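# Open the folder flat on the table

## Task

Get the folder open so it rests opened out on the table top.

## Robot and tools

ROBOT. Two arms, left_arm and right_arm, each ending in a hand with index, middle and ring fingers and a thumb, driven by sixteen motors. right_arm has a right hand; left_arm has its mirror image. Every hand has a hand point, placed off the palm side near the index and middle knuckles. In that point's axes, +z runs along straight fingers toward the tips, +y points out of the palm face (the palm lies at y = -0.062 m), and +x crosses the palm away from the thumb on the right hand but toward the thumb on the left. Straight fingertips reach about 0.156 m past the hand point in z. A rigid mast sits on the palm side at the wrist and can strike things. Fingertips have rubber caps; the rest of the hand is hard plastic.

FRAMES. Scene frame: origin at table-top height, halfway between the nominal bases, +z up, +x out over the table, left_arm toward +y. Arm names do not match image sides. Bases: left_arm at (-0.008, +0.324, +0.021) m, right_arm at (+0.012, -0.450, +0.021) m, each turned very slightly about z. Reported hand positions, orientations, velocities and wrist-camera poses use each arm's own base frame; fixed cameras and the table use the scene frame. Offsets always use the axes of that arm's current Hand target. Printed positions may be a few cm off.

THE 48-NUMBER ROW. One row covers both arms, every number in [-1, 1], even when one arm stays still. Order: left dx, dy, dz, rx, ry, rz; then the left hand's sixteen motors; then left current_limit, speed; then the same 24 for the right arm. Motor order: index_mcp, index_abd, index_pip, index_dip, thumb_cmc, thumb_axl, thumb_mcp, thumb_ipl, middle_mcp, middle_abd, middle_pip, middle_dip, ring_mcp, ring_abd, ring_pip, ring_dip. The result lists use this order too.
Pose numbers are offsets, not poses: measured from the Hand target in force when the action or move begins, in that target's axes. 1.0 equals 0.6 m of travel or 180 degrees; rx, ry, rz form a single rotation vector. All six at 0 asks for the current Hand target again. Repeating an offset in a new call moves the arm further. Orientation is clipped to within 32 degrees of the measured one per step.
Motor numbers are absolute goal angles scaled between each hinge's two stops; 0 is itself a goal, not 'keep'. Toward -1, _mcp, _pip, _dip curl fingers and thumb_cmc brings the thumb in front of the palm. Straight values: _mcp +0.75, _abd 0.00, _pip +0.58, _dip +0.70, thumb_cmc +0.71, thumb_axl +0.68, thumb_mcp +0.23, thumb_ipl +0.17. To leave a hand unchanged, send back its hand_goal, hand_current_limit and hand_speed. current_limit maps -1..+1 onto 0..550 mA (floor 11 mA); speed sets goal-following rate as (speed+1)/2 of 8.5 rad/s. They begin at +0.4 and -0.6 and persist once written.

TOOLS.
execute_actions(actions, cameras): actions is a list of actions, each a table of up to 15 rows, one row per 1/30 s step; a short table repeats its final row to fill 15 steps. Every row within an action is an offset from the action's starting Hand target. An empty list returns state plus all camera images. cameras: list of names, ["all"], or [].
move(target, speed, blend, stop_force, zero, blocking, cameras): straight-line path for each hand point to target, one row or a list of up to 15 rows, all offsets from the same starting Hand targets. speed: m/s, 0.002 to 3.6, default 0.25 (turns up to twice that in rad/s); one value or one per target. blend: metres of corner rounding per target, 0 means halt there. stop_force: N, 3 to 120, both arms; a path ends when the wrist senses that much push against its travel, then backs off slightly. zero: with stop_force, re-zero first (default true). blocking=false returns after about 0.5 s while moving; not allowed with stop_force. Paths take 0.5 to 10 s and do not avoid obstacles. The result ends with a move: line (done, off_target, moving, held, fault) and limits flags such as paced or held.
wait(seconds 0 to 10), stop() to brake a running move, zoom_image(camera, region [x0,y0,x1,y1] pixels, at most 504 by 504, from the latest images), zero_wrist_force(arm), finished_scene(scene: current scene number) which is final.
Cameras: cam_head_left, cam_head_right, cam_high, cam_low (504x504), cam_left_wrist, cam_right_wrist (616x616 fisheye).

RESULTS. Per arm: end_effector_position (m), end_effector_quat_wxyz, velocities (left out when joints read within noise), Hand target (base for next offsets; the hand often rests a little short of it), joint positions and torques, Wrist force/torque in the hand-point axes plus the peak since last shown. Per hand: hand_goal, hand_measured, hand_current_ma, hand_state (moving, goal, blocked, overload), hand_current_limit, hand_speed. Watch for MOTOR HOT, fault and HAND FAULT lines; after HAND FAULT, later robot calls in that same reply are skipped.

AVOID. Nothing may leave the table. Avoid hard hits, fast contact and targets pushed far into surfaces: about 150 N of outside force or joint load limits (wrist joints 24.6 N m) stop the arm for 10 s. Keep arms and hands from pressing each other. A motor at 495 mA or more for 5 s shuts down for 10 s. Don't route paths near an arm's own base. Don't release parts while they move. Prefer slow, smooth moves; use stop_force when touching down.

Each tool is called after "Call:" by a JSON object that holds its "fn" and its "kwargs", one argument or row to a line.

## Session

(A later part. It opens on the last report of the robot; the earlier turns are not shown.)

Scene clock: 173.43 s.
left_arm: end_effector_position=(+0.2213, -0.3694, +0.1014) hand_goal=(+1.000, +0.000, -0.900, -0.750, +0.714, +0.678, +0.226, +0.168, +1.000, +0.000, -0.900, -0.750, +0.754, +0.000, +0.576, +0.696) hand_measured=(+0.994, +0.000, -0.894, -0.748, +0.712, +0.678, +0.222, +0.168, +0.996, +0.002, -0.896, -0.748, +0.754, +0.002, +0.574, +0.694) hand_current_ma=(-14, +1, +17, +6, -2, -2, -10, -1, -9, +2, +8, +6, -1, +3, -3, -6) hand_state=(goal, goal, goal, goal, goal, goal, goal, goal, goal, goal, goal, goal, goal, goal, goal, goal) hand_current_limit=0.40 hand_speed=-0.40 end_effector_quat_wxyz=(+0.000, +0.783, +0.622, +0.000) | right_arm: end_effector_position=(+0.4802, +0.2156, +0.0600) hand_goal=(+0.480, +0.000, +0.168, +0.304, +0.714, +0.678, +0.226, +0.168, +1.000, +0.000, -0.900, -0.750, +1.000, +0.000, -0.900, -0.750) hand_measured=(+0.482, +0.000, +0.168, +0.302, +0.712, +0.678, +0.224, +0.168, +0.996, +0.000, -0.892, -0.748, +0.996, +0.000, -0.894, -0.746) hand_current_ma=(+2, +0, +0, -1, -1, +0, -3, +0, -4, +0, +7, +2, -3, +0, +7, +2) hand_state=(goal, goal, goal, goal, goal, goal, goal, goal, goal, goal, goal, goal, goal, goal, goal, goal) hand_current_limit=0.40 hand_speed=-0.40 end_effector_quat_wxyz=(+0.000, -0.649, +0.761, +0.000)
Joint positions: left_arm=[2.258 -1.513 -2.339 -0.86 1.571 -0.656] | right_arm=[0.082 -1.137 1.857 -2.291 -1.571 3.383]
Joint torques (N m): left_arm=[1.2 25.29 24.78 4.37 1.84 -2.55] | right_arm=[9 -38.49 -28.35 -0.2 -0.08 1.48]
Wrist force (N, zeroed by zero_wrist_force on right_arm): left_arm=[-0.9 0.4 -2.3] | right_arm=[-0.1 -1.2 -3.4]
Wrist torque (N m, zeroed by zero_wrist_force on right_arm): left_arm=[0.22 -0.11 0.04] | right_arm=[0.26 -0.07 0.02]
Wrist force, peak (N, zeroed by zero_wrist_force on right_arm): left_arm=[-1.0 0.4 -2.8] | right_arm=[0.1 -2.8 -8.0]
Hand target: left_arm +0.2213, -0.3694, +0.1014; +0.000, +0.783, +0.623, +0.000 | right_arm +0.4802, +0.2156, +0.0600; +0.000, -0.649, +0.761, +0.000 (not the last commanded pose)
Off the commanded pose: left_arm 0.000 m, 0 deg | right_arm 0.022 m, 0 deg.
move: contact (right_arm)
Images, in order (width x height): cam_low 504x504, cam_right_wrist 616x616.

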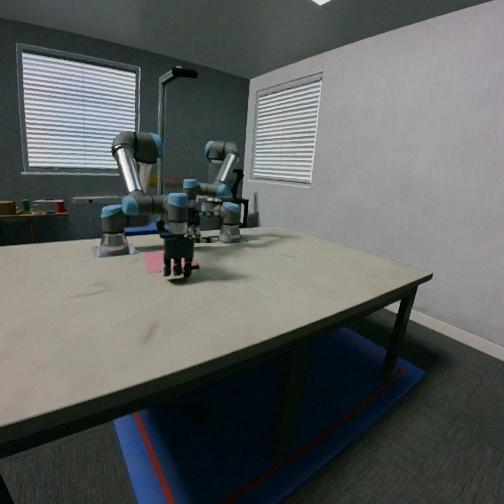

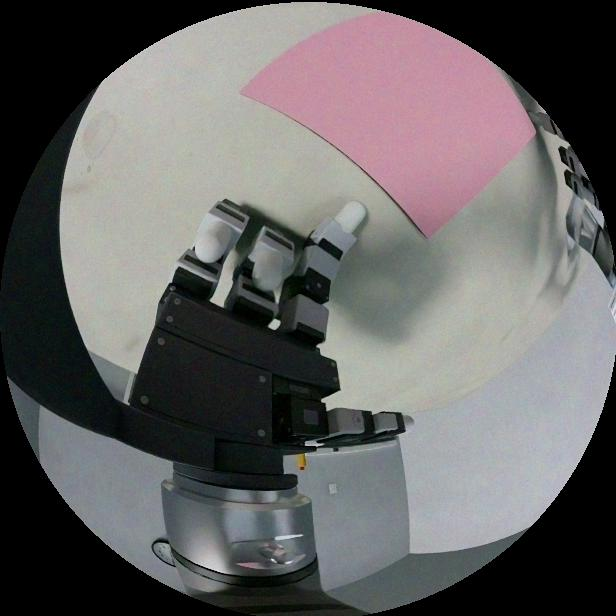

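Call:
{"fn": "move", "kwargs": {
  "target": [
    [0, 0, -0.005, 0, 0, 0, 1.0, 0.0, -0.9, -0.75, 0.714, 0.678, 0.226, 0.168, 1.0, 0.0, -0.9, -0.75, 0.754, 0.0, 0.576, 0.696, 0.4, -0.4, 0, 0, -0.033, 0, 0, 0, 0.479, 0.0, 0.168, 0.304, 0.714, 0.678, 0.226, 0.168, 1.0, 0.0, -0.9, -0.75, 1.0, 0.0, -0.9, -0.75, 0.4, -0.4],
    [0, 0, -0.005, 0, 0, 0, 1.0, 0.0, -0.9, -0.75, 0.714, 0.678, 0.226, 0.168, 1.0, 0.0, -0.9, -0.75, 0.754, 0.0, 0.576, 0.696, 0.4, -0.4, -0.07, -0.01, -0.033, 0, 0, 0, 0.479, 0.0, 0.285, 0.406, 0.714, 0.678, 0.226, 0.168, 1.0, 0.0, -0.9, -0.75, 1.0, 0.0, -0.9, -0.75, 0.4, -0.4]
  ],
  "speed": 0.1
}}

Call:
{"fn": "move", "kwargs": {
  "target": [0, 0.06, 0, 0, 0, 0, 1.0, 0.0, -0.9, -0.75, 0.714, 0.678, 0.226, 0.168, 1.0, 0.0, -0.9, -0.75, 0.754, 0.0, 0.576, 0.696, 0.4, -0.4, 0, 0, 0.07, 0, 0, 0, 0.479, 0.0, 0.285, 0.406, 0.714, 0.678, 0.226, 0.168, 1.0, 0.0, -0.9, -0.75, 1.0, 0.0, -0.9, -0.75, 0.4, -0.4],
  "speed": 0.015,
  "stop_force": 3,
  "cameras": ["cam_right_wrist", "cam_left_wrist", "cam_high", "cam_low"]
}}

Call:
{"fn": "zoom_image", "kwargs": {
  "camera": "cam_right_wrist",
  "region": [300, 100, 480, 280]
}}

Call:
{"fn": "zoom_image", "kwargs": {
  "camera": "cam_left_wrist",
  "region": [250, 100, 470, 270]
}}

Scene clock: 186.77 s.
left_arm: end_effector_position=(+0.2213, -0.3694, +0.1044) hand_goal=(+1.000, +0.000, -0.900, -0.750, +0.714, +0.678, +0.226, +0.168, +1.000, +0.000, -0.900, -0.750, +0.754, +0.000, +0.576, +0.696) hand_measured=(+0.994, +0.000, -0.894, -0.748, +0.712, +0.678, +0.222, +0.168, +0.996, +0.002, -0.896, -0.748, +0.754, +0.002, +0.574, +0.694) hand_current_ma=(-14, +1, +17, +6, -2, -2, -10, -1, -9, +2, +8, +6, -1, +3, -3, -5) hand_state=(goal, goal, goal, goal, goal, goal, goal, goal, goal, goal, goal, goal, goal, goal, goal, goal) hand_current_limit=0.40 hand_speed=-0.40 end_effector_quat_wxyz=(+0.000, +0.783, +0.623, +0.000) | right_arm: end_effector_position=(+0.4928, +0.2561, +0.0798) hand_goal=(+0.480, +0.000, +0.286, +0.406, +0.714, +0.678, +0.226, +0.168, +1.000, +0.000, -0.900, -0.750, +1.000, +0.000, -0.900, -0.750) hand_measured=(+0.482, +0.000, +0.284, +0.404, +0.712, +0.678, +0.224, +0.168, +0.996, +0.000, -0.892, -0.748, +0.996, +0.000, -0.894, -0.746) hand_current_ma=(+2, +0, -1, -1, -1, +0, -3, +0, -4, +0, +7, +2, -3, +0, +7, +2) hand_state=(goal, goal, goal, goal, goal, goal, goal, goal, goal, goal, goal, goal, goal, goal, goal, goal) hand_current_limit=0.40 hand_speed=-0.40 end_effector_quat_wxyz=(+0.000, -0.649, +0.761, +0.000)
Joint positions: left_arm=[2.258 -1.507 -2.335 -0.871 1.571 -0.656] | right_arm=[0.148 -1.118 1.762 -2.215 -1.571 3.449]
Joint torques (N m): left_arm=[9.52 7.65 8.7 4.85 0.92 -2.37] | right_arm=[-11.5 -36.43 -6.37 -5.1 -1.95 1.01]
Wrist force (N, zeroed by zero_wrist_force on right_arm): left_arm=[-0.8 0.5 -0.2] | right_arm=[0.2 0.0 0.1]
Wrist torque (N m, zeroed by zero_wrist_force on right_arm): left_arm=[0.05 0.02 0.05] | right_arm=[-0.01 -0.04 0.02]
Wrist force, peak (N, zeroed by zero_wrist_force on right_arm): left_arm=[-1.1 0.3 -2.9] | right_arm=[0.1 -1.5 -3.8]
Hand target: left_arm +0.2213, -0.3694, +0.1044; +0.000, +0.783, +0.623, +0.000 | right_arm +0.4928, +0.2561, +0.0798; +0.000, -0.649, +0.761, +0.000
Off the commanded pose: left_arm 0.000 m, 0 deg | right_arm 0.000 m, 0 deg.
move: done

Scene clock: 190.63 s.
left_arm: end_effector_position=(+0.2564, -0.3775, +0.1044) hand_goal=(+1.000, +0.000, -0.900, -0.750, +0.714, +0.678, +0.226, +0.168, +1.000, +0.000, -0.900, -0.750, +0.754, +0.000, +0.576, +0.696) hand_measured=(+0.994, +0.000, -0.894, -0.748, +0.712, +0.678, +0.222, +0.168, +0.996, +0.002, -0.896, -0.748, +0.758, +0.002, +0.578, +0.696) hand_current_ma=(-14, +1, +17, +6, -2, -2, -10, -1, -9, +2, +8, +6, +9, +3, +3, -2) hand_state=(goal, goal, goal, goal, goal, goal, goal, goal, goal, goal, goal, goal, goal, goal, goal, goal) hand_current_limit=0.40 hand_speed=-0.40 end_effector_quat_wxyz=(+0.000, +0.783, +0.623, +0.000) | right_arm: end_effector_position=(+0.4928, +0.2561, +0.0680) hand_goal=(+0.480, +0.000, +0.286, +0.406, +0.714, +0.678, +0.226, +0.168, +1.000, +0.000, -0.900, -0.750, +1.000, +0.000, -0.900, -0.750) hand_measured=(+0.486, +0.000, +0.278, +0.400, +0.712, +0.678, +0.224, +0.168, +0.996, +0.000, -0.892, -0.748, +0.996, +0.000, -0.894, -0.746) hand_current_ma=(+5, +0, -7, -6, -1, +0, -3, +0, -4, +0, +7, +2, -3, +0, +7, +2) hand_state=(goal, goal, goal, goal, goal, goal, goal, goal, goal, goal, goal, goal, goal, goal, goal, goal) hand_current_limit=0.40 hand_speed=-0.40 end_effector_quat_wxyz=(+0.000, -0.649, +0.761, +0.000)
Joint positions: left_arm=[2.314 -1.56 -2.285 -0.868 1.571 -0.601] | right_arm=[0.148 -1.101 1.772 -2.242 -1.571 3.449]
Joint torques (N m): left_arm=[-10.12 28.97 7.17 4.09 -0.05 -2.76] | right_arm=[10.9 -40.91 -29.73 -4.54 -0.26 0.35]
Wrist force (N, zeroed by zero_wrist_force on right_arm): left_arm=[-0.9 0.1 -0.1] | right_arm=[0.2 -1.1 -1.6]
Wrist torque (N m, zeroed by zero_wrist_force on right_arm): left_arm=[0.05 0.04 -0.08] | right_arm=[0.10 -0.06 0.05]
Wrist force, peak (N, zeroed by zero_wrist_force on right_arm): left_arm=[-1.3 0.5 -0.1] | right_arm=[0.1 -3.9 -4.9]
Hand target: left_arm +0.2564, -0.3775, +0.1044; +0.000, +0.783, +0.623, +0.000 | right_arm +0.4928, +0.2561, +0.0680; +0.000, -0.649, +0.761, +0.000 (not the last commanded pose)
Off the commanded pose: left_arm 0.000 m, 0 deg | right_arm 0.030 m, 0 deg.
move: contact (right_arm)
Images, in order (width x height): cam_high 504x504, cam_low 504x504, cam_left_wrist 616x616, cam_right_wrist 616x616.

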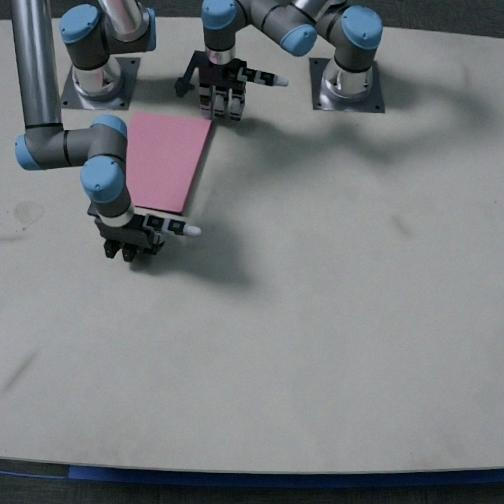

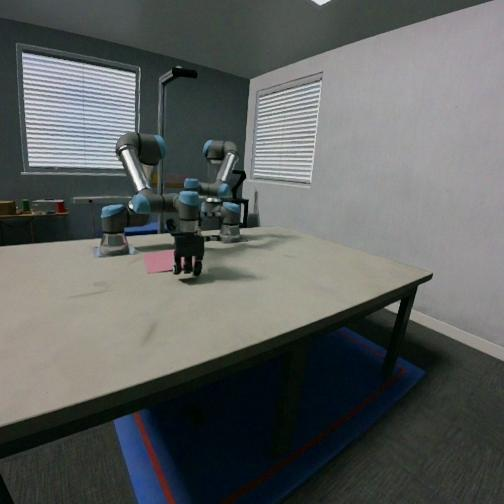

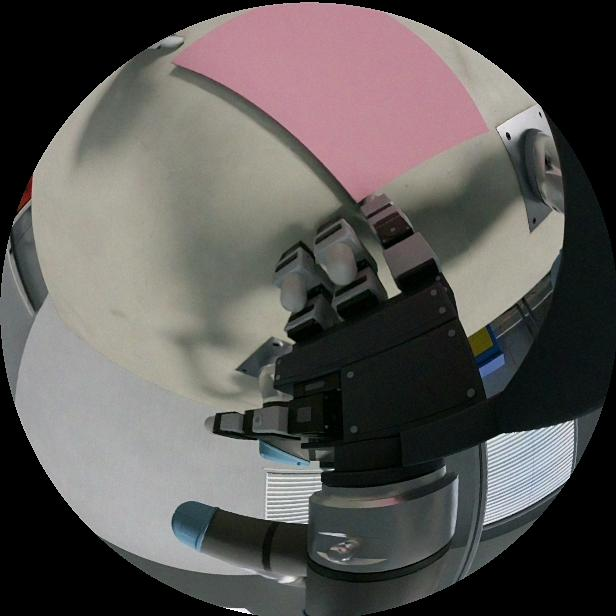

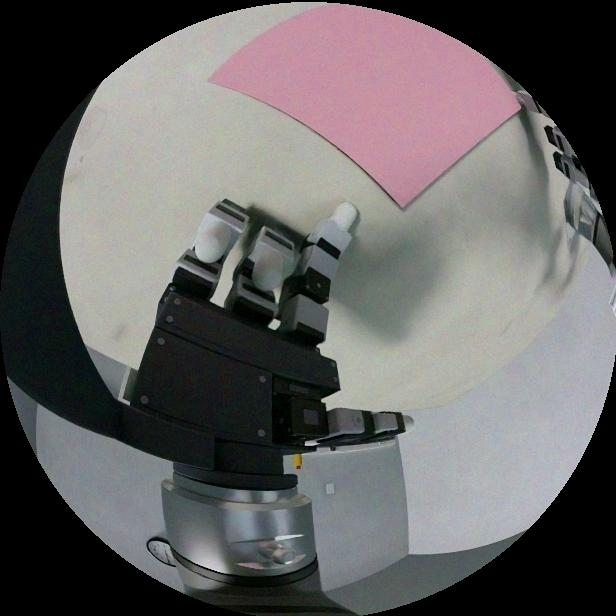

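Scaled by 2.800 from the camera's 616x616 image, which has a finer 880x880 frame.

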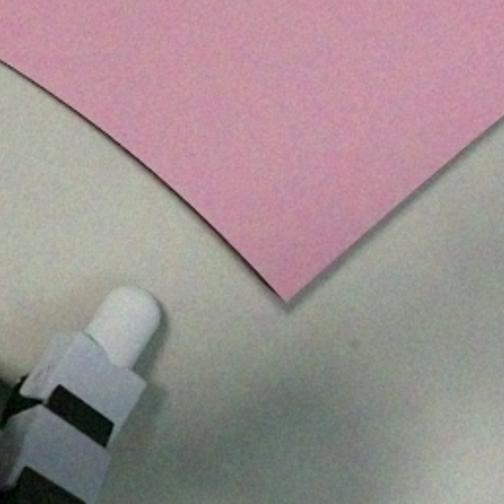

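Scaled by 2.291 from the camera's 616x616 image, which has a finer 880x880 frame.

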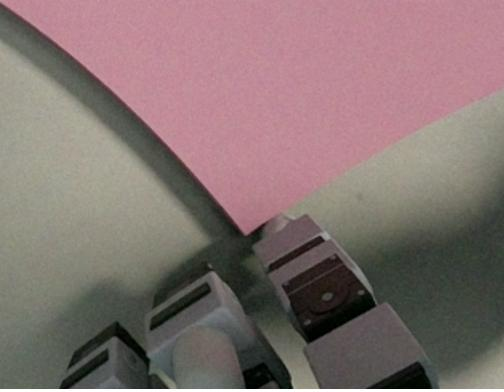

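Call:
{"fn": "move", "kwargs": {
  "target": [0, 0, 0, 0, 0, 0, 1.0, 0.0, -0.9, -0.75, 0.714, 0.678, 0.226, 0.168, 1.0, 0.0, -0.9, -0.75, 0.754, 0.0, 0.576, 0.696, 0.4, -0.4, 0, 0.04, -0.004, 0, 0, 0, 0.479, 0.0, 0.285, 0.406, 0.714, 0.678, 0.226, 0.168, 1.0, 0.0, -0.9, -0.75, 1.0, 0.0, -0.9, -0.75, 0.4, -0.4],
  "speed": 0.05
}}

Call:
{"fn": "move", "kwargs": {
  "target": [0, 0, 0, 0, 0, 0, 1.0, 0.0, -0.9, -0.75, 0.714, 0.678, 0.226, 0.168, 1.0, 0.0, -0.9, -0.75, 0.754, 0.0, 0.576, 0.696, 0.4, -0.4, 0, 0.04, 0, 0, 0, 0, 0.479, 0.0, 0.285, 0.406, 0.714, 0.678, 0.226, 0.168, 1.0, 0.0, -0.9, -0.75, 1.0, 0.0, -0.9, -0.75, 0.4, -0.4],
  "speed": 0.015,
  "stop_force": 4,
  "cameras": ["cam_right_wrist", "cam_left_wrist", "cam_high", "cam_low"]
}}

Call:
{"fn": "zoom_image", "kwargs": {
  "camera": "cam_right_wrist",
  "region": [300, 100, 480, 280]
}}

Call:
{"fn": "zoom_image", "kwargs": {
  "camera": "cam_left_wrist",
  "region": [250, 100, 470, 270]
}}

Scene clock: 196.07 s.
left_arm: end_effector_position=(+0.2564, -0.3775, +0.1044) hand_goal=(+1.000, +0.000, -0.900, -0.750, +0.714, +0.678, +0.226, +0.168, +1.000, +0.000, -0.900, -0.750, +0.754, +0.000, +0.576, +0.696) hand_measured=(+0.994, +0.000, -0.894, -0.748, +0.712, +0.678, +0.222, +0.168, +0.996, +0.002, -0.896, -0.748, +0.758, +0.002, +0.578, +0.696) hand_current_ma=(-14, +1, +17, +6, -2, -2, -10, -1, -9, +2, +8, +6, +9, +3, +3, -2) hand_state=(goal, goal, goal, goal, goal, goal, goal, goal, goal, goal, goal, goal, goal, goal, goal, goal) hand_current_limit=0.40 hand_speed=-0.40 end_effector_quat_wxyz=(+0.000, +0.783, +0.623, +0.000) | right_arm: end_effector_position=(+0.4690, +0.2600, +0.0704) hand_goal=(+0.480, +0.000, +0.286, +0.406, +0.714, +0.678, +0.226, +0.168, +1.000, +0.000, -0.900, -0.750, +1.000, +0.000, -0.900, -0.750) hand_measured=(+0.486, +0.000, +0.284, +0.404, +0.712, +0.678, +0.224, +0.168, +0.996, +0.000, -0.892, -0.748, +0.996, +0.000, -0.894, -0.746) hand_current_ma=(+5, +0, -1, -1, -1, +0, -3, +0, -3, +0, +7, +2, -3, +0, +7, +2) hand_state=(goal, goal, goal, goal, goal, goal, goal, goal, goal, goal, goal, goal, goal, goal, goal, goal) hand_current_limit=0.40 hand_speed=-0.40 end_effector_quat_wxyz=(+0.000, -0.649, +0.761, +0.000) end_effector_velocity=(+0.002, -0.001, +0.000) end_effector_angular_velocity=(+0.000, -0.002, +0.000)
Joint positions: left_arm=[2.314 -1.56 -2.285 -0.868 1.571 -0.601] | right_arm=[0.161 -1.145 1.834 -2.261 -1.571 3.462]
Joint velocities: left_arm=[within noise] | right_arm=[-0.002 0.003 -0.005 0.001 0 -0.002]
Joint torques (N m): left_arm=[-8.43 27.77 7.99 1.21 -1.41 -2.54] | right_arm=[-10.81 -29.44 -29.98 -0.57 1.15 -1.4]
Wrist force (N, zeroed by zero_wrist_force on right_arm): left_arm=[-1.0 0.2 -0.4] | right_arm=[0.0 0.1 0.3]
Wrist torque (N m, zeroed by zero_wrist_force on right_arm): left_arm=[0.09 0.04 -0.10] | right_arm=[-0.01 -0.01 -0.07]
Wrist force, peak (N, zeroed by zero_wrist_force on right_arm): left_arm=[-1.1 0.2 -0.2] | right_arm=[-0.1 -1.1 -1.8]
Hand target: left_arm +0.2564, -0.3775, +0.1044; +0.000, +0.783, +0.623, +0.000 | right_arm +0.4691, +0.2599, +0.0704; +0.000, -0.649, +0.761, +0.000
Off the commanded pose: left_arm 0.000 m, 0 deg | right_arm 0.000 m, 0 deg.
move: done

Scene clock: 198.53 s.
left_arm: end_effector_position=(+0.2564, -0.3775, +0.1044) hand_goal=(+1.000, +0.000, -0.900, -0.750, +0.714, +0.678, +0.226, +0.168, +1.000, +0.000, -0.900, -0.750, +0.754, +0.000, +0.576, +0.696) hand_measured=(+0.994, +0.000, -0.894, -0.748, +0.712, +0.678, +0.222, +0.168, +0.996, +0.002, -0.896, -0.748, +0.766, +0.002, +0.582, +0.698) hand_current_ma=(-14, +1, +17, +6, -2, -2, -10, -1, -9, +2, +8, +6, +40, +3, +17, +3) hand_state=(goal, goal, goal, goal, goal, goal, goal, goal, goal, goal, goal, goal, goal, goal, goal, goal) hand_current_limit=0.40 hand_speed=-0.40 end_effector_quat_wxyz=(+0.000, +0.783, +0.623, +0.000) | right_arm: end_effector_position=(+0.4483, +0.2632, +0.0704) hand_goal=(+0.480, +0.000, +0.286, +0.406, +0.714, +0.678, +0.226, +0.168, +1.000, +0.000, -0.900, -0.750, +1.000, +0.000, -0.900, -0.750) hand_measured=(+0.500, +0.000, +0.290, +0.406, +0.712, +0.678, +0.224, +0.168, +0.996, +0.000, -0.892, -0.748, +0.996, +0.000, -0.894, -0.746) hand_current_ma=(+33, +0, +4, +0, -1, +0, -3, +0, -3, +0, +7, +2, -3, +0, +7, +2) hand_state=(goal, goal, goal, goal, goal, goal, goal, goal, goal, goal, goal, goal, goal, goal, goal, goal) hand_current_limit=0.40 hand_speed=-0.40 end_effector_quat_wxyz=(+0.000, -0.649, +0.761, +0.000)
Joint positions: left_arm=[2.314 -1.56 -2.285 -0.868 1.571 -0.601] | right_arm=[0.173 -1.179 1.888 -2.28 -1.571 3.473]
Joint torques (N m): left_arm=[-9.14 28.98 7.87 1.23 -1.31 -2.6] | right_arm=[-11.3 -26.88 -28.9 -0.27 0.34 -2.08]
Wrist force (N, zeroed by zero_wrist_force on right_arm): left_arm=[-0.9 -0.2 -0.5] | right_arm=[0.1 -0.9 -0.5]
Wrist torque (N m, zeroed by zero_wrist_force on right_arm): left_arm=[0.12 -0.01 -0.06] | right_arm=[0.05 -0.03 -0.05]
Wrist force, peak (N, zeroed by zero_wrist_force on right_arm): left_arm=[-1.1 -0.2 -0.6] | right_arm=[0.2 -3.8 -3.9]
Hand target: left_arm +0.2564, -0.3775, +0.1044; +0.000, +0.783, +0.623, +0.000 | right_arm +0.4483, +0.2632, +0.0704; +0.000, -0.649, +0.761, +0.000 (not the last commanded pose)
Off the commanded pose: left_arm 0.000 m, 0 deg | right_arm 0.003 m, 0 deg.
move: contact (right_arm)
Images, in order (width x height): cam_high 504x504, cam_low 504x504, cam_left_wrist 616x616, cam_right_wrist 616x616.

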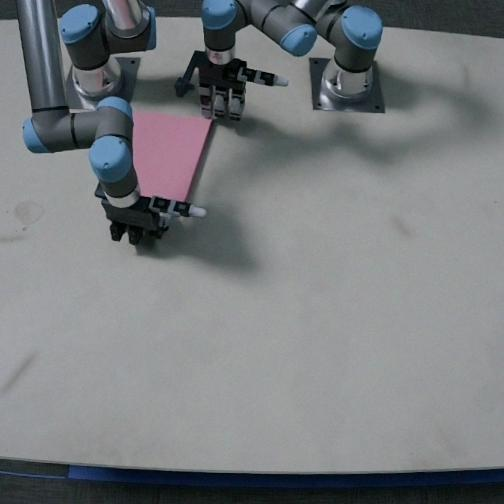

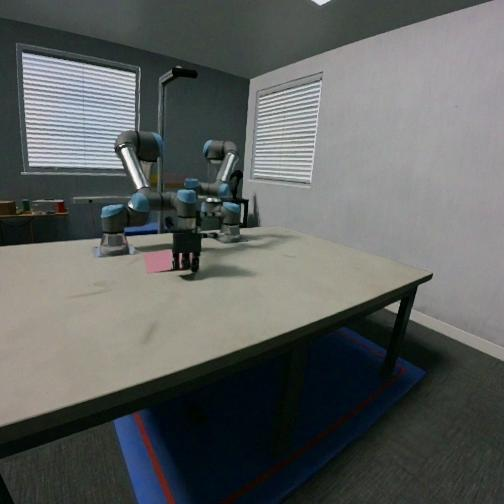

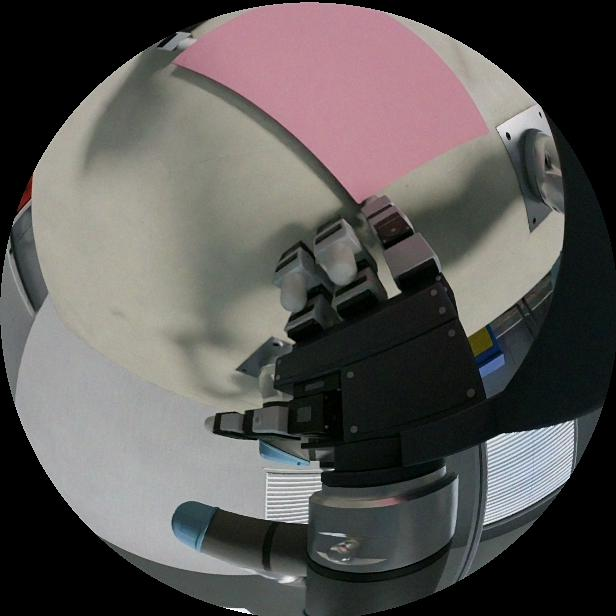

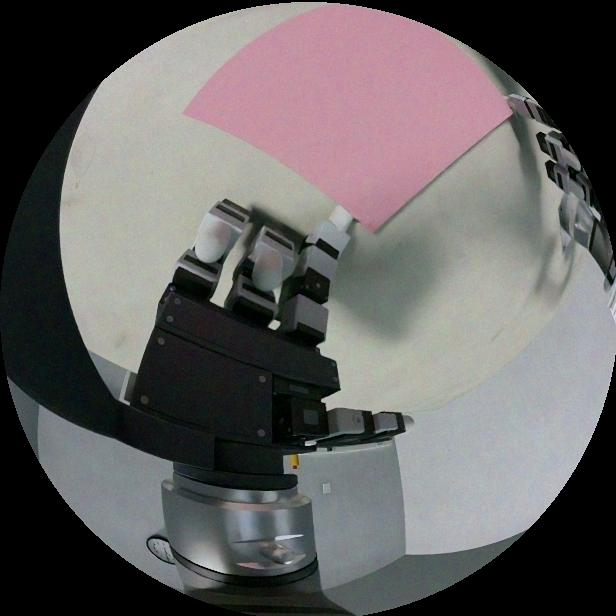

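Scaled by 2.800 from the camera's 616x616 image, which has a finer 880x880 frame.

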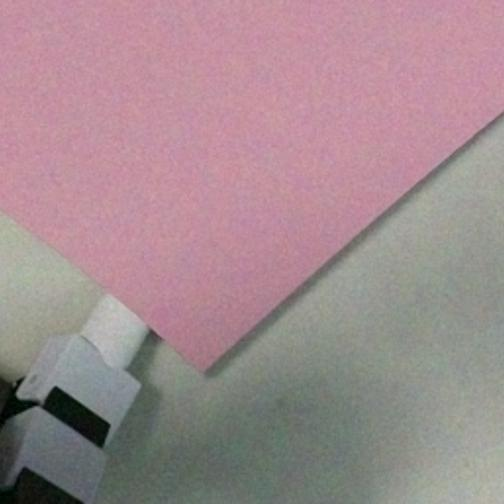

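Scaled by 2.291 from the camera's 616x616 image, which has a finer 880x880 frame.

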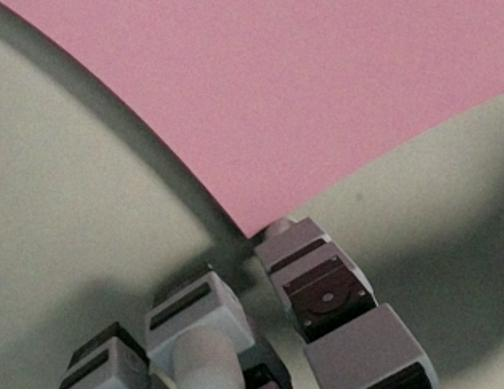

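Call:
{"fn": "move", "kwargs": {
  "target": [0, 0, 0, 0, 0, 0, 1.0, 0.0, -0.9, -0.75, 0.714, 0.678, 0.226, 0.168, 1.0, 0.0, -0.9, -0.75, 0.754, 0.0, 0.576, 0.696, 0.4, -0.4, 0, 0.01, -0.035, 0, 0, 0, 0.479, 0.0, 0.285, 0.406, 0.714, 0.678, 0.226, 0.168, 1.0, 0.0, -0.9, -0.75, 1.0, 0.0, -0.9, -0.75, 0.4, -0.4],
  "speed": 0.03,
  "cameras": ["cam_right_wrist", "cam_left_wrist", "cam_high", "cam_low"]
}}

Call:
{"fn": "zoom_image", "kwargs": {
  "camera": "cam_right_wrist",
  "region": [300, 100, 480, 280]
}}

Call:
{"fn": "zoom_image", "kwargs": {
  "camera": "cam_high",
  "region": [90, 90, 240, 240]
}}

Scene clock: 201.50 s.
left_arm: end_effector_position=(+0.2564, -0.3775, +0.1044) hand_goal=(+1.000, +0.000, -0.900, -0.750, +0.714, +0.678, +0.226, +0.168, +1.000, +0.000, -0.900, -0.750, +0.754, +0.000, +0.576, +0.696) hand_measured=(+0.994, +0.000, -0.894, -0.748, +0.712, +0.678, +0.222, +0.168, +0.996, +0.002, -0.896, -0.748, +0.778, +0.002, +0.588, +0.700) hand_current_ma=(-14, +1, +17, +6, -2, -2, -10, -1, -9, +2, +8, +6, +82, +3, +37, +11) hand_state=(goal, goal, goal, goal, goal, goal, goal, goal, goal, goal, goal, goal, blocked, goal, goal, goal) hand_current_limit=0.40 hand_speed=-0.40 end_effector_quat_wxyz=(+0.000, +0.783, +0.623, +0.000) | right_arm: end_effector_position=(+0.4423, +0.2642, +0.0915) hand_goal=(+0.480, +0.000, +0.286, +0.406, +0.714, +0.678, +0.226, +0.168, +1.000, +0.000, -0.900, -0.750, +1.000, +0.000, -0.900, -0.750) hand_measured=(+0.510, +0.000, +0.302, +0.412, +0.712, +0.678, +0.224, +0.168, +0.996, +0.000, -0.892, -0.748, +0.996, +0.000, -0.894, -0.746) hand_current_ma=(+62, +0, +24, +5, -1, +0, -3, +0, -3, +0, +7, +2, -3, +0, +7, +2) hand_state=(blocked, goal, goal, goal, goal, goal, goal, goal, goal, goal, goal, goal, goal, goal, goal, goal) hand_current_limit=0.40 hand_speed=-0.40 end_effector_quat_wxyz=(+0.000, -0.649, +0.761, +0.000) end_effector_velocity=(+0.001, +0.000, -0.002) end_effector_angular_velocity=(+0.000, -0.003, +0.000)
Joint positions: left_arm=[2.314 -1.56 -2.285 -0.868 1.571 -0.601] | right_arm=[0.176 -1.222 1.883 -2.232 -1.571 3.477]
Joint velocities: left_arm=[within noise] | right_arm=[0 0.003 0 -0.006 0 0]
Joint torques (N m): left_arm=[-7.49 28.05 8.44 1.25 -1.25 -2.64] | right_arm=[7.56 -26.32 -25.72 -4.76 0.55 1.34]
Wrist force (N, zeroed by zero_wrist_force on right_arm): left_arm=[-0.8 -0.9 -0.7] | right_arm=[0.0 -1.6 0.8]
Wrist torque (N m, zeroed by zero_wrist_force on right_arm): left_arm=[0.18 -0.01 -0.01] | right_arm=[0.07 0.04 -0.05]
Wrist force, peak (N, zeroed by zero_wrist_force on right_arm): left_arm=[-0.8 -1.2 -0.7] | right_arm=[0.2 -1.6 1.1]
Hand target: left_arm +0.2564, -0.3775, +0.1044; +0.000, +0.783, +0.623, +0.000 | right_arm +0.4423, +0.2642, +0.0914; +0.000, -0.649, +0.761, +0.000
Off the commanded pose: left_arm 0.000 m, 0 deg | right_arm 0.000 m, 0 deg.
move: done
Images, in order (width x height): cam_high 504x504, cam_low 504x504, cam_left_wrist 616x616, cam_right_wrist 616x616.

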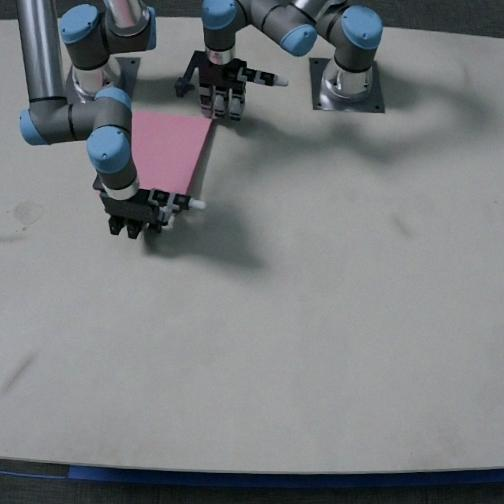

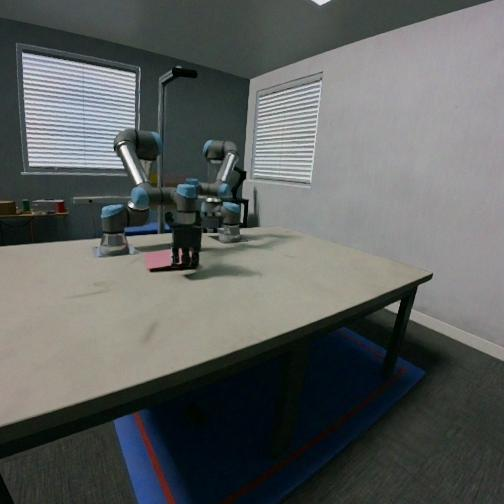

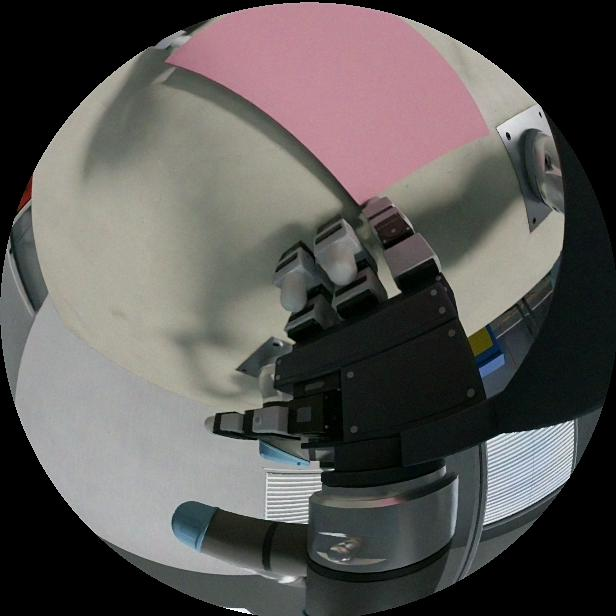

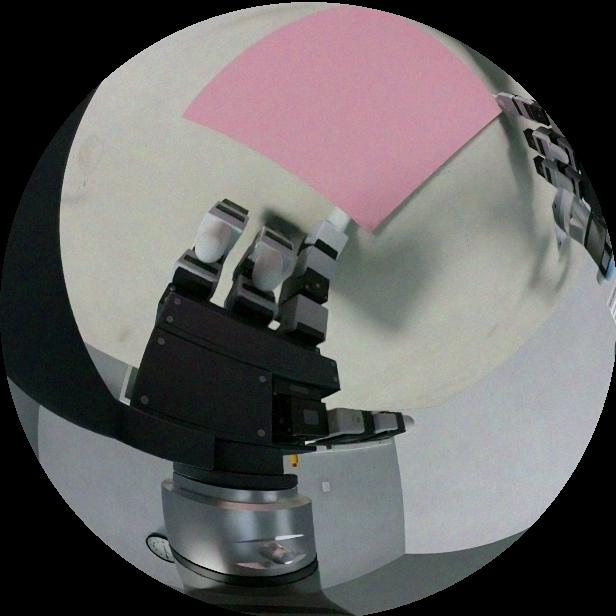

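Scaled by 2.800 from the camera's 616x616 image, which has a finer 880x880 frame.

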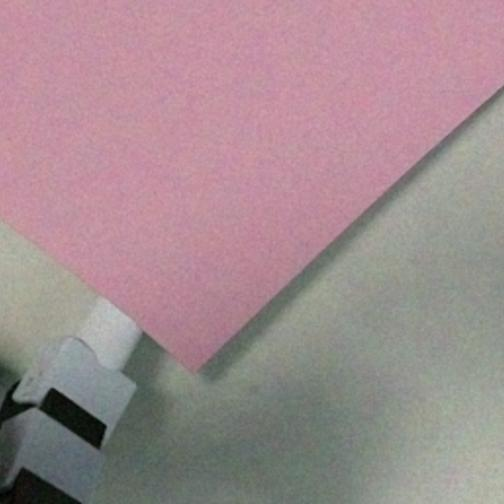

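Scaled by 3.360.

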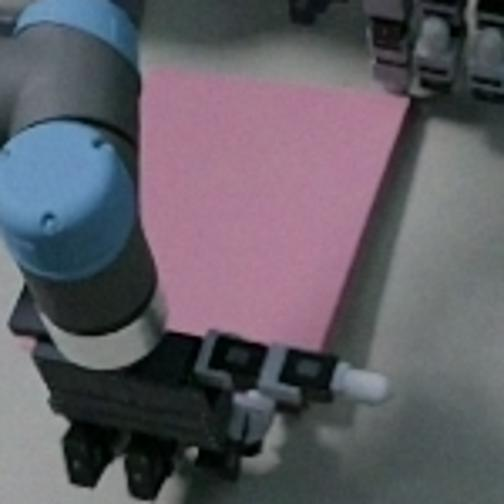

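Call:
{"fn": "zoom_image", "kwargs": {
  "camera": "cam_low",
  "region": [130, 220, 230, 290]
}}

Call:
{"fn": "zoom_image", "kwargs": {
  "camera": "cam_left_wrist",
  "region": [150, 20, 350, 200]
}}

Scaled by 5.040.

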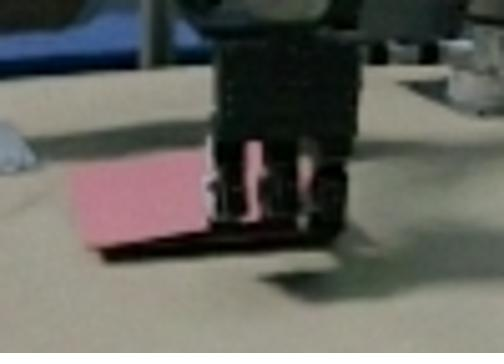

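Scaled by 2.520 from the camera's 616x616 image, which has a finer 880x880 frame.

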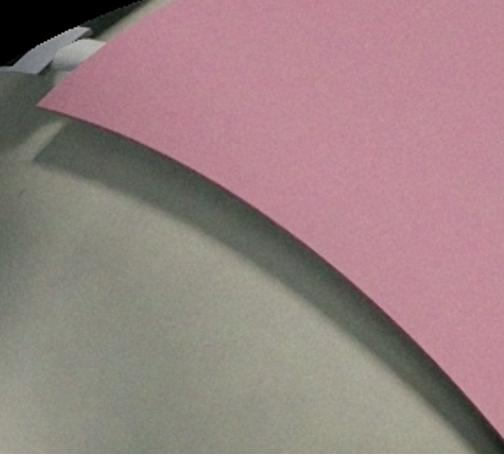

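Call:
{"fn": "wait", "kwargs": {
  "seconds": 0.1,
  "cameras": ["cam_head_left", "cam_head_right", "cam_low"]
}}

Call:
{"fn": "zoom_image", "kwargs": {
  "camera": "cam_head_left",
  "region": [320, 240, 460, 400]
}}

Call:
{"fn": "zoom_image", "kwargs": {
  "camera": "cam_head_right",
  "region": [320, 240, 460, 400]
}}

Call:
{"fn": "zoom_image", "kwargs": {
  "camera": "cam_low",
  "region": [140, 240, 200, 285]
}}

Scene clock: 205.73 s.
left_arm: end_effector_position=(+0.2564, -0.3775, +0.1044) hand_goal=(+1.000, +0.000, -0.900, -0.750, +0.714, +0.678, +0.226, +0.168, +1.000, +0.000, -0.900, -0.750, +0.754, +0.000, +0.576, +0.696) hand_measured=(+0.994, +0.000, -0.894, -0.748, +0.712, +0.678, +0.222, +0.168, +0.996, +0.002, -0.896, -0.748, +0.778, +0.002, +0.588, +0.700) hand_current_ma=(-14, +1, +17, +6, -2, -2, -10, -1, -9, +2, +8, +6, +81, +3, +37, +11) hand_state=(goal, goal, goal, goal, goal, goal, goal, goal, goal, goal, goal, goal, blocked, goal, goal, goal) hand_current_limit=0.40 hand_speed=-0.40 end_effector_quat_wxyz=(+0.000, +0.783, +0.623, +0.000) | right_arm: end_effector_position=(+0.4423, +0.2642, +0.0914) hand_goal=(+0.480, +0.000, +0.286, +0.406, +0.714, +0.678, +0.226, +0.168, +1.000, +0.000, -0.900, -0.750, +1.000, +0.000, -0.900, -0.750) hand_measured=(+0.510, +0.000, +0.302, +0.412, +0.712, +0.678, +0.224, +0.168, +0.996, +0.000, -0.892, -0.748, +0.996, +0.000, -0.894, -0.746) hand_current_ma=(+62, +0, +24, +5, -1, +0, -3, +0, -3, +0, +7, +2, -3, +0, +7, +2) hand_state=(blocked, goal, goal, goal, goal, goal, goal, goal, goal, goal, goal, goal, goal, goal, goal, goal) hand_current_limit=0.40 hand_speed=-0.40 end_effector_quat_wxyz=(+0.000, -0.649, +0.761, +0.000)
Joint positions: left_arm=[2.314 -1.56 -2.285 -0.868 1.571 -0.601] | right_arm=[0.176 -1.222 1.883 -2.233 -1.571 3.477]
Joint torques (N m): left_arm=[-6.57 29.27 8.89 1.25 -1.36 -2.44] | right_arm=[-10.81 -25.64 -5.35 -4.57 0.06 -1.46]
Wrist force (N, zeroed by zero_wrist_force on right_arm): left_arm=[-1.0 -0.7 -0.6] | right_arm=[0.1 -1.4 0.9]
Wrist torque (N m, zeroed by zero_wrist_force on right_arm): left_arm=[0.19 0.01 -0.03] | right_arm=[0.07 0.03 -0.04]
Wrist force, peak (N, zeroed by zero_wrist_force on right_arm): left_arm=[-1.1 -1.0 -0.7] | right_arm=[0.2 -1.4 1.3]
Hand target: left_arm +0.2564, -0.3775, +0.1044; +0.000, +0.783, +0.623, +0.000 | right_arm +0.4423, +0.2642, +0.0914; +0.000, -0.649, +0.761, +0.000
Off the commanded pose: left_arm 0.000 m, 0 deg | right_arm 0.000 m, 0 deg.
wait: 0.10 s; at rest from the start
Images, in order (width x height): cam_head_left 504x504, cam_head_right 504x504, cam_low 504x504.

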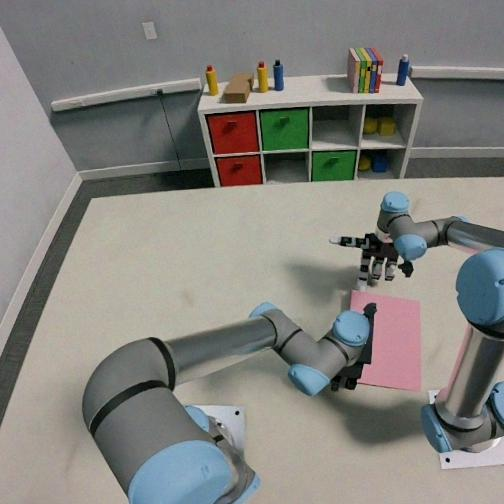

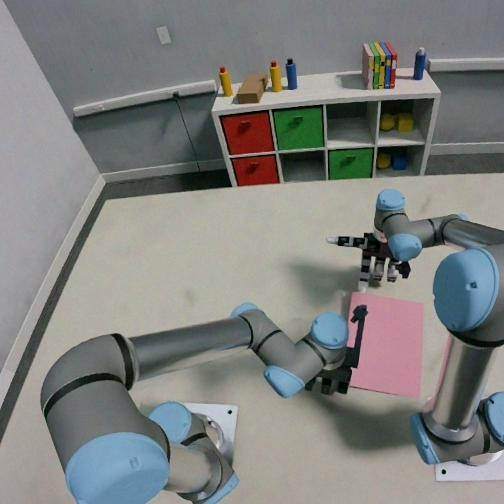

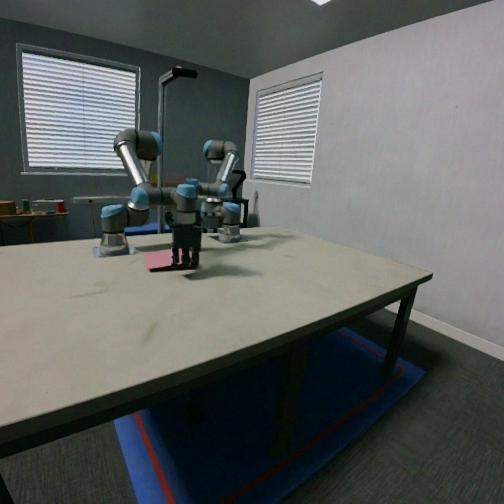

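Scaled by 3.150.

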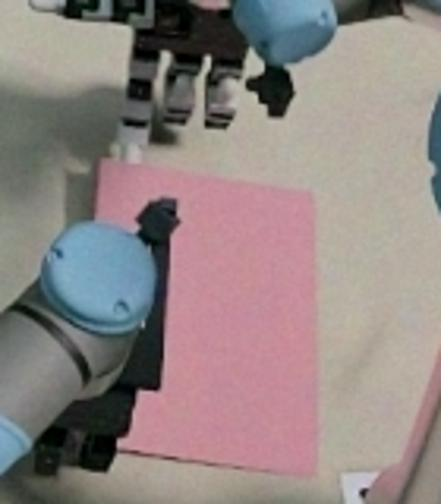

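Scaled by 3.150.

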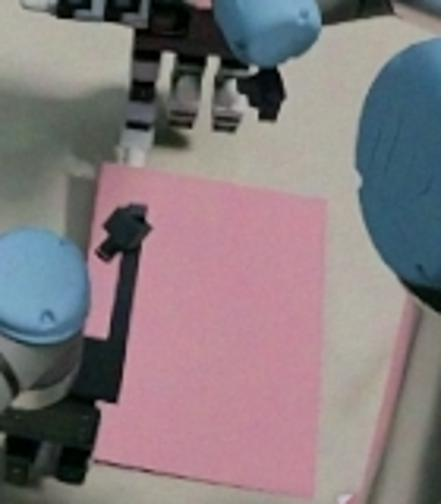

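Scaled by 8.400.

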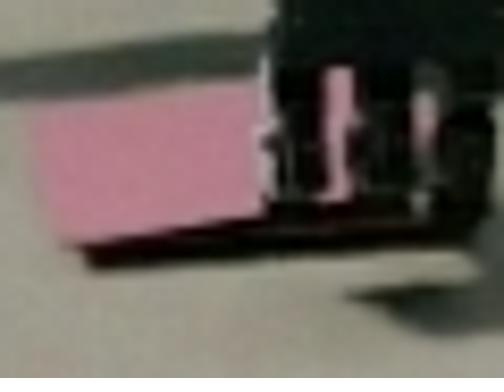

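Call:
{"fn": "move", "kwargs": {
  "target": [0, 0, 0, 0, 0, 0, 1.0, 0.0, -0.9, -0.75, 0.714, 0.678, 0.226, 0.168, 1.0, 0.0, -0.9, -0.75, 0.754, 0.0, 0.576, 0.696, 0.4, -0.4, 0, 0.0, -0.05, 0, 0, 0, 0.479, 0.0, 0.285, 0.406, 0.714, 0.678, 0.226, 0.168, 1.0, 0.0, -0.9, -0.75, 1.0, 0.0, -0.9, -0.75, 0.4, -0.4],
  "speed": 0.03,
  "cameras": ["all"]
}}

Call:
{"fn": "zoom_image", "kwargs": {
  "camera": "cam_left_wrist",
  "region": [150, 0, 390, 220]
}}

Call:
{"fn": "zoom_image", "kwargs": {
  "camera": "cam_low",
  "region": [140, 230, 210, 285]
}}

Call:
{"fn": "zoom_image", "kwargs": {
  "camera": "cam_head_left",
  "region": [320, 240, 460, 400]
}}

Scene clock: 212.33 s.
left_arm: end_effector_position=(+0.2564, -0.3775, +0.1044) hand_goal=(+1.000, +0.000, -0.900, -0.750, +0.714, +0.678, +0.226, +0.168, +1.000, +0.000, -0.900, -0.750, +0.754, +0.000, +0.576, +0.696) hand_measured=(+0.994, +0.000, -0.894, -0.748, +0.712, +0.678, +0.222, +0.168, +0.996, +0.002, -0.896, -0.748, +0.766, +0.002, +0.586, +0.700) hand_current_ma=(-14, +1, +17, +6, -2, -2, -10, -1, -9, +2, +8, +6, +38, +3, +26, +11) hand_state=(goal, goal, goal, goal, goal, goal, goal, goal, goal, goal, goal, goal, goal, goal, goal, goal) hand_current_limit=0.40 hand_speed=-0.40 end_effector_quat_wxyz=(+0.000, +0.783, +0.623, +0.000) | right_arm: end_effector_position=(+0.4424, +0.2642, +0.1216) hand_goal=(+0.480, +0.000, +0.286, +0.406, +0.714, +0.678, +0.226, +0.168, +1.000, +0.000, -0.900, -0.750, +1.000, +0.000, -0.900, -0.750) hand_measured=(+0.510, +0.000, +0.302, +0.412, +0.712, +0.678, +0.224, +0.168, +0.996, +0.000, -0.892, -0.748, +0.996, +0.000, -0.894, -0.746) hand_current_ma=(+61, +0, +25, +5, -1, +0, -3, +0, -3, +0, +7, +2, -3, +0, +7, +2) hand_state=(blocked, goal, goal, goal, goal, goal, goal, goal, goal, goal, goal, goal, goal, goal, goal, goal) hand_current_limit=0.40 hand_speed=-0.40 end_effector_quat_wxyz=(+0.000, -0.649, +0.761, -0.001)
Joint positions: left_arm=[2.314 -1.56 -2.285 -0.868 1.571 -0.601] | right_arm=[0.176 -1.265 1.851 -2.157 -1.571 3.477]
Joint torques (N m): left_arm=[-4.67 27.94 9.28 1.33 -1.44 -2.4] | right_arm=[-0.5 -25.19 -7.46 -4.96 -0.43 1.24]
Wrist force (N, zeroed by zero_wrist_force on right_arm): left_arm=[-1.0 0.2 -0.3] | right_arm=[0.2 -0.2 1.2]
Wrist torque (N m, zeroed by zero_wrist_force on right_arm): left_arm=[0.09 0.05 -0.10] | right_arm=[-0.04 0.00 -0.07]
Wrist force, peak (N, zeroed by zero_wrist_force on right_arm): left_arm=[-1.2 -0.8 -0.7] | right_arm=[-0.1 -1.4 1.6]
Hand target: left_arm +0.2564, -0.3775, +0.1044; +0.000, +0.783, +0.623, +0.000 | right_arm +0.4423, +0.2642, +0.1214; +0.000, -0.649, +0.761, +0.000
Off the commanded pose: left_arm 0.000 m, 0 deg | right_arm 0.000 m, 0 deg.
move: done

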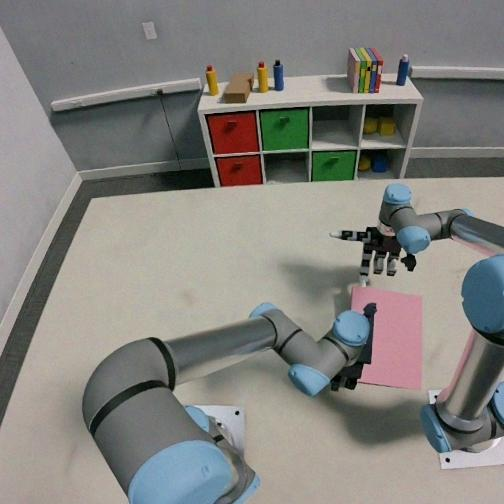

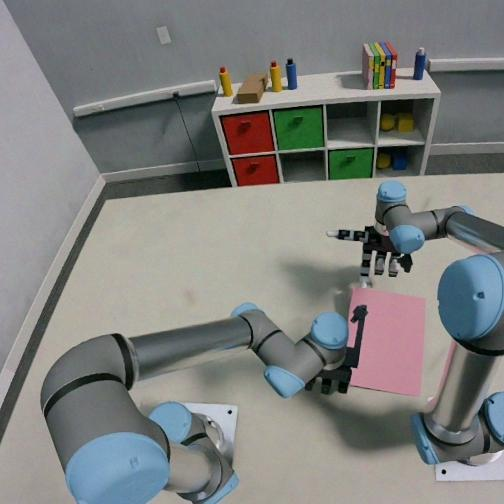

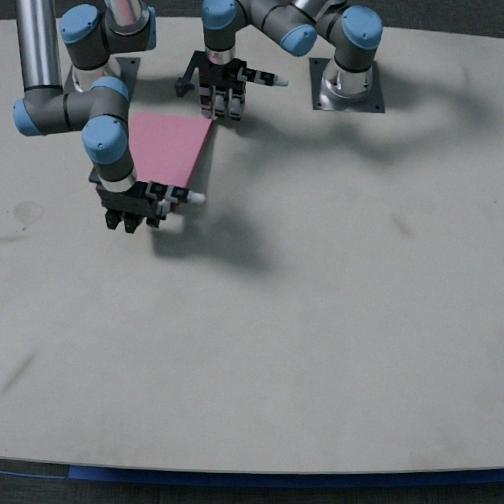

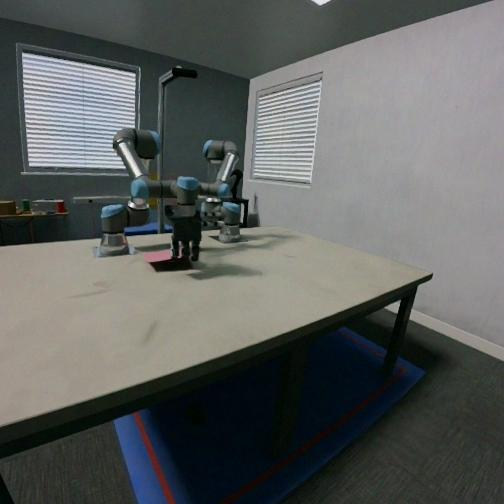

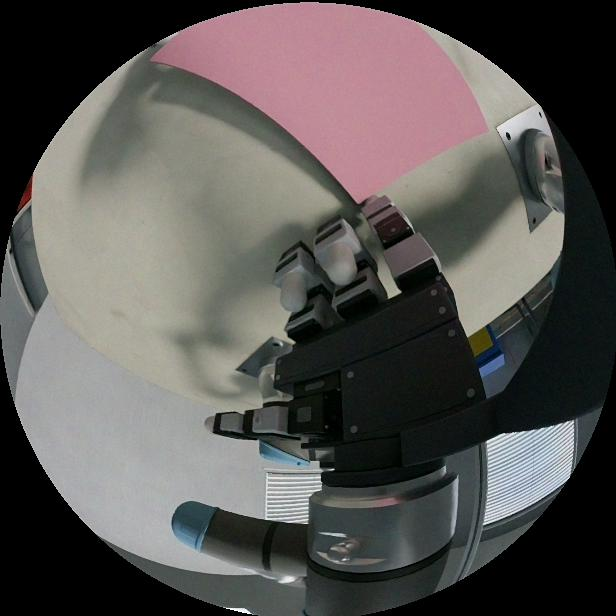

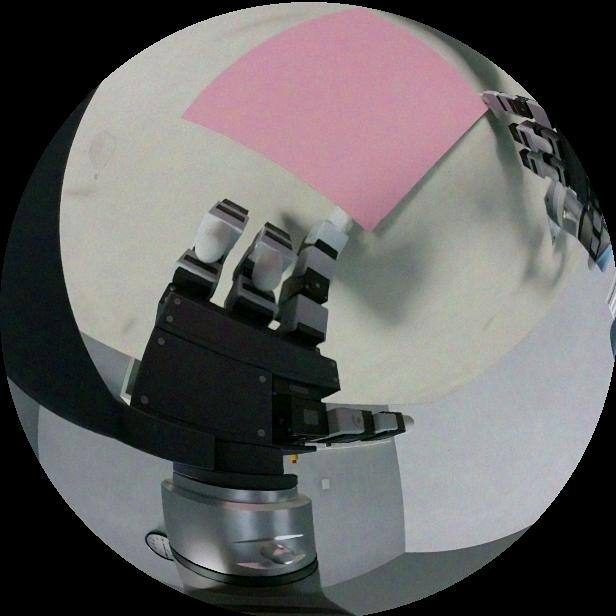

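Scaled by 2.100 from the camera's 616x616 image, which has a finer 880x880 frame.

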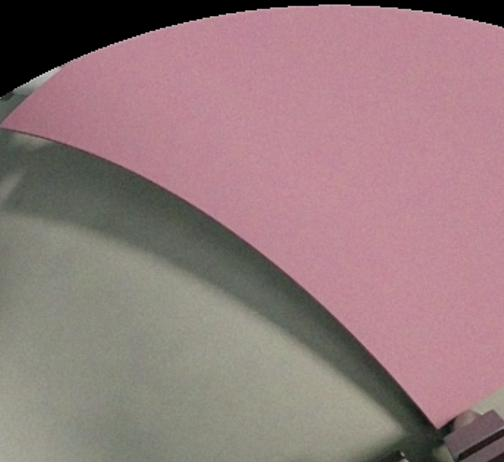

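Scaled by 7.200.

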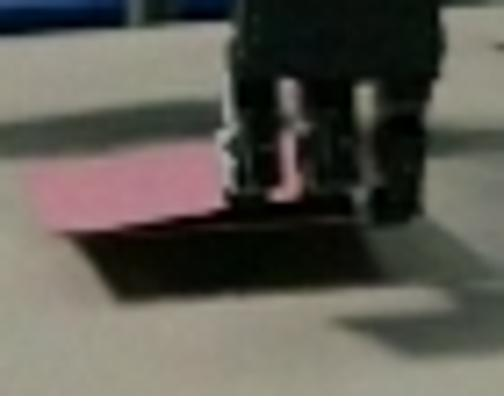

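Scaled by 3.150.

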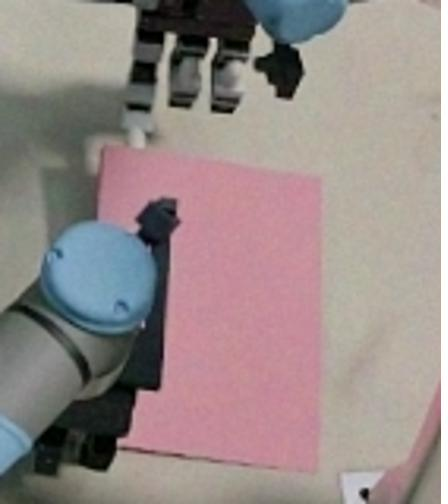

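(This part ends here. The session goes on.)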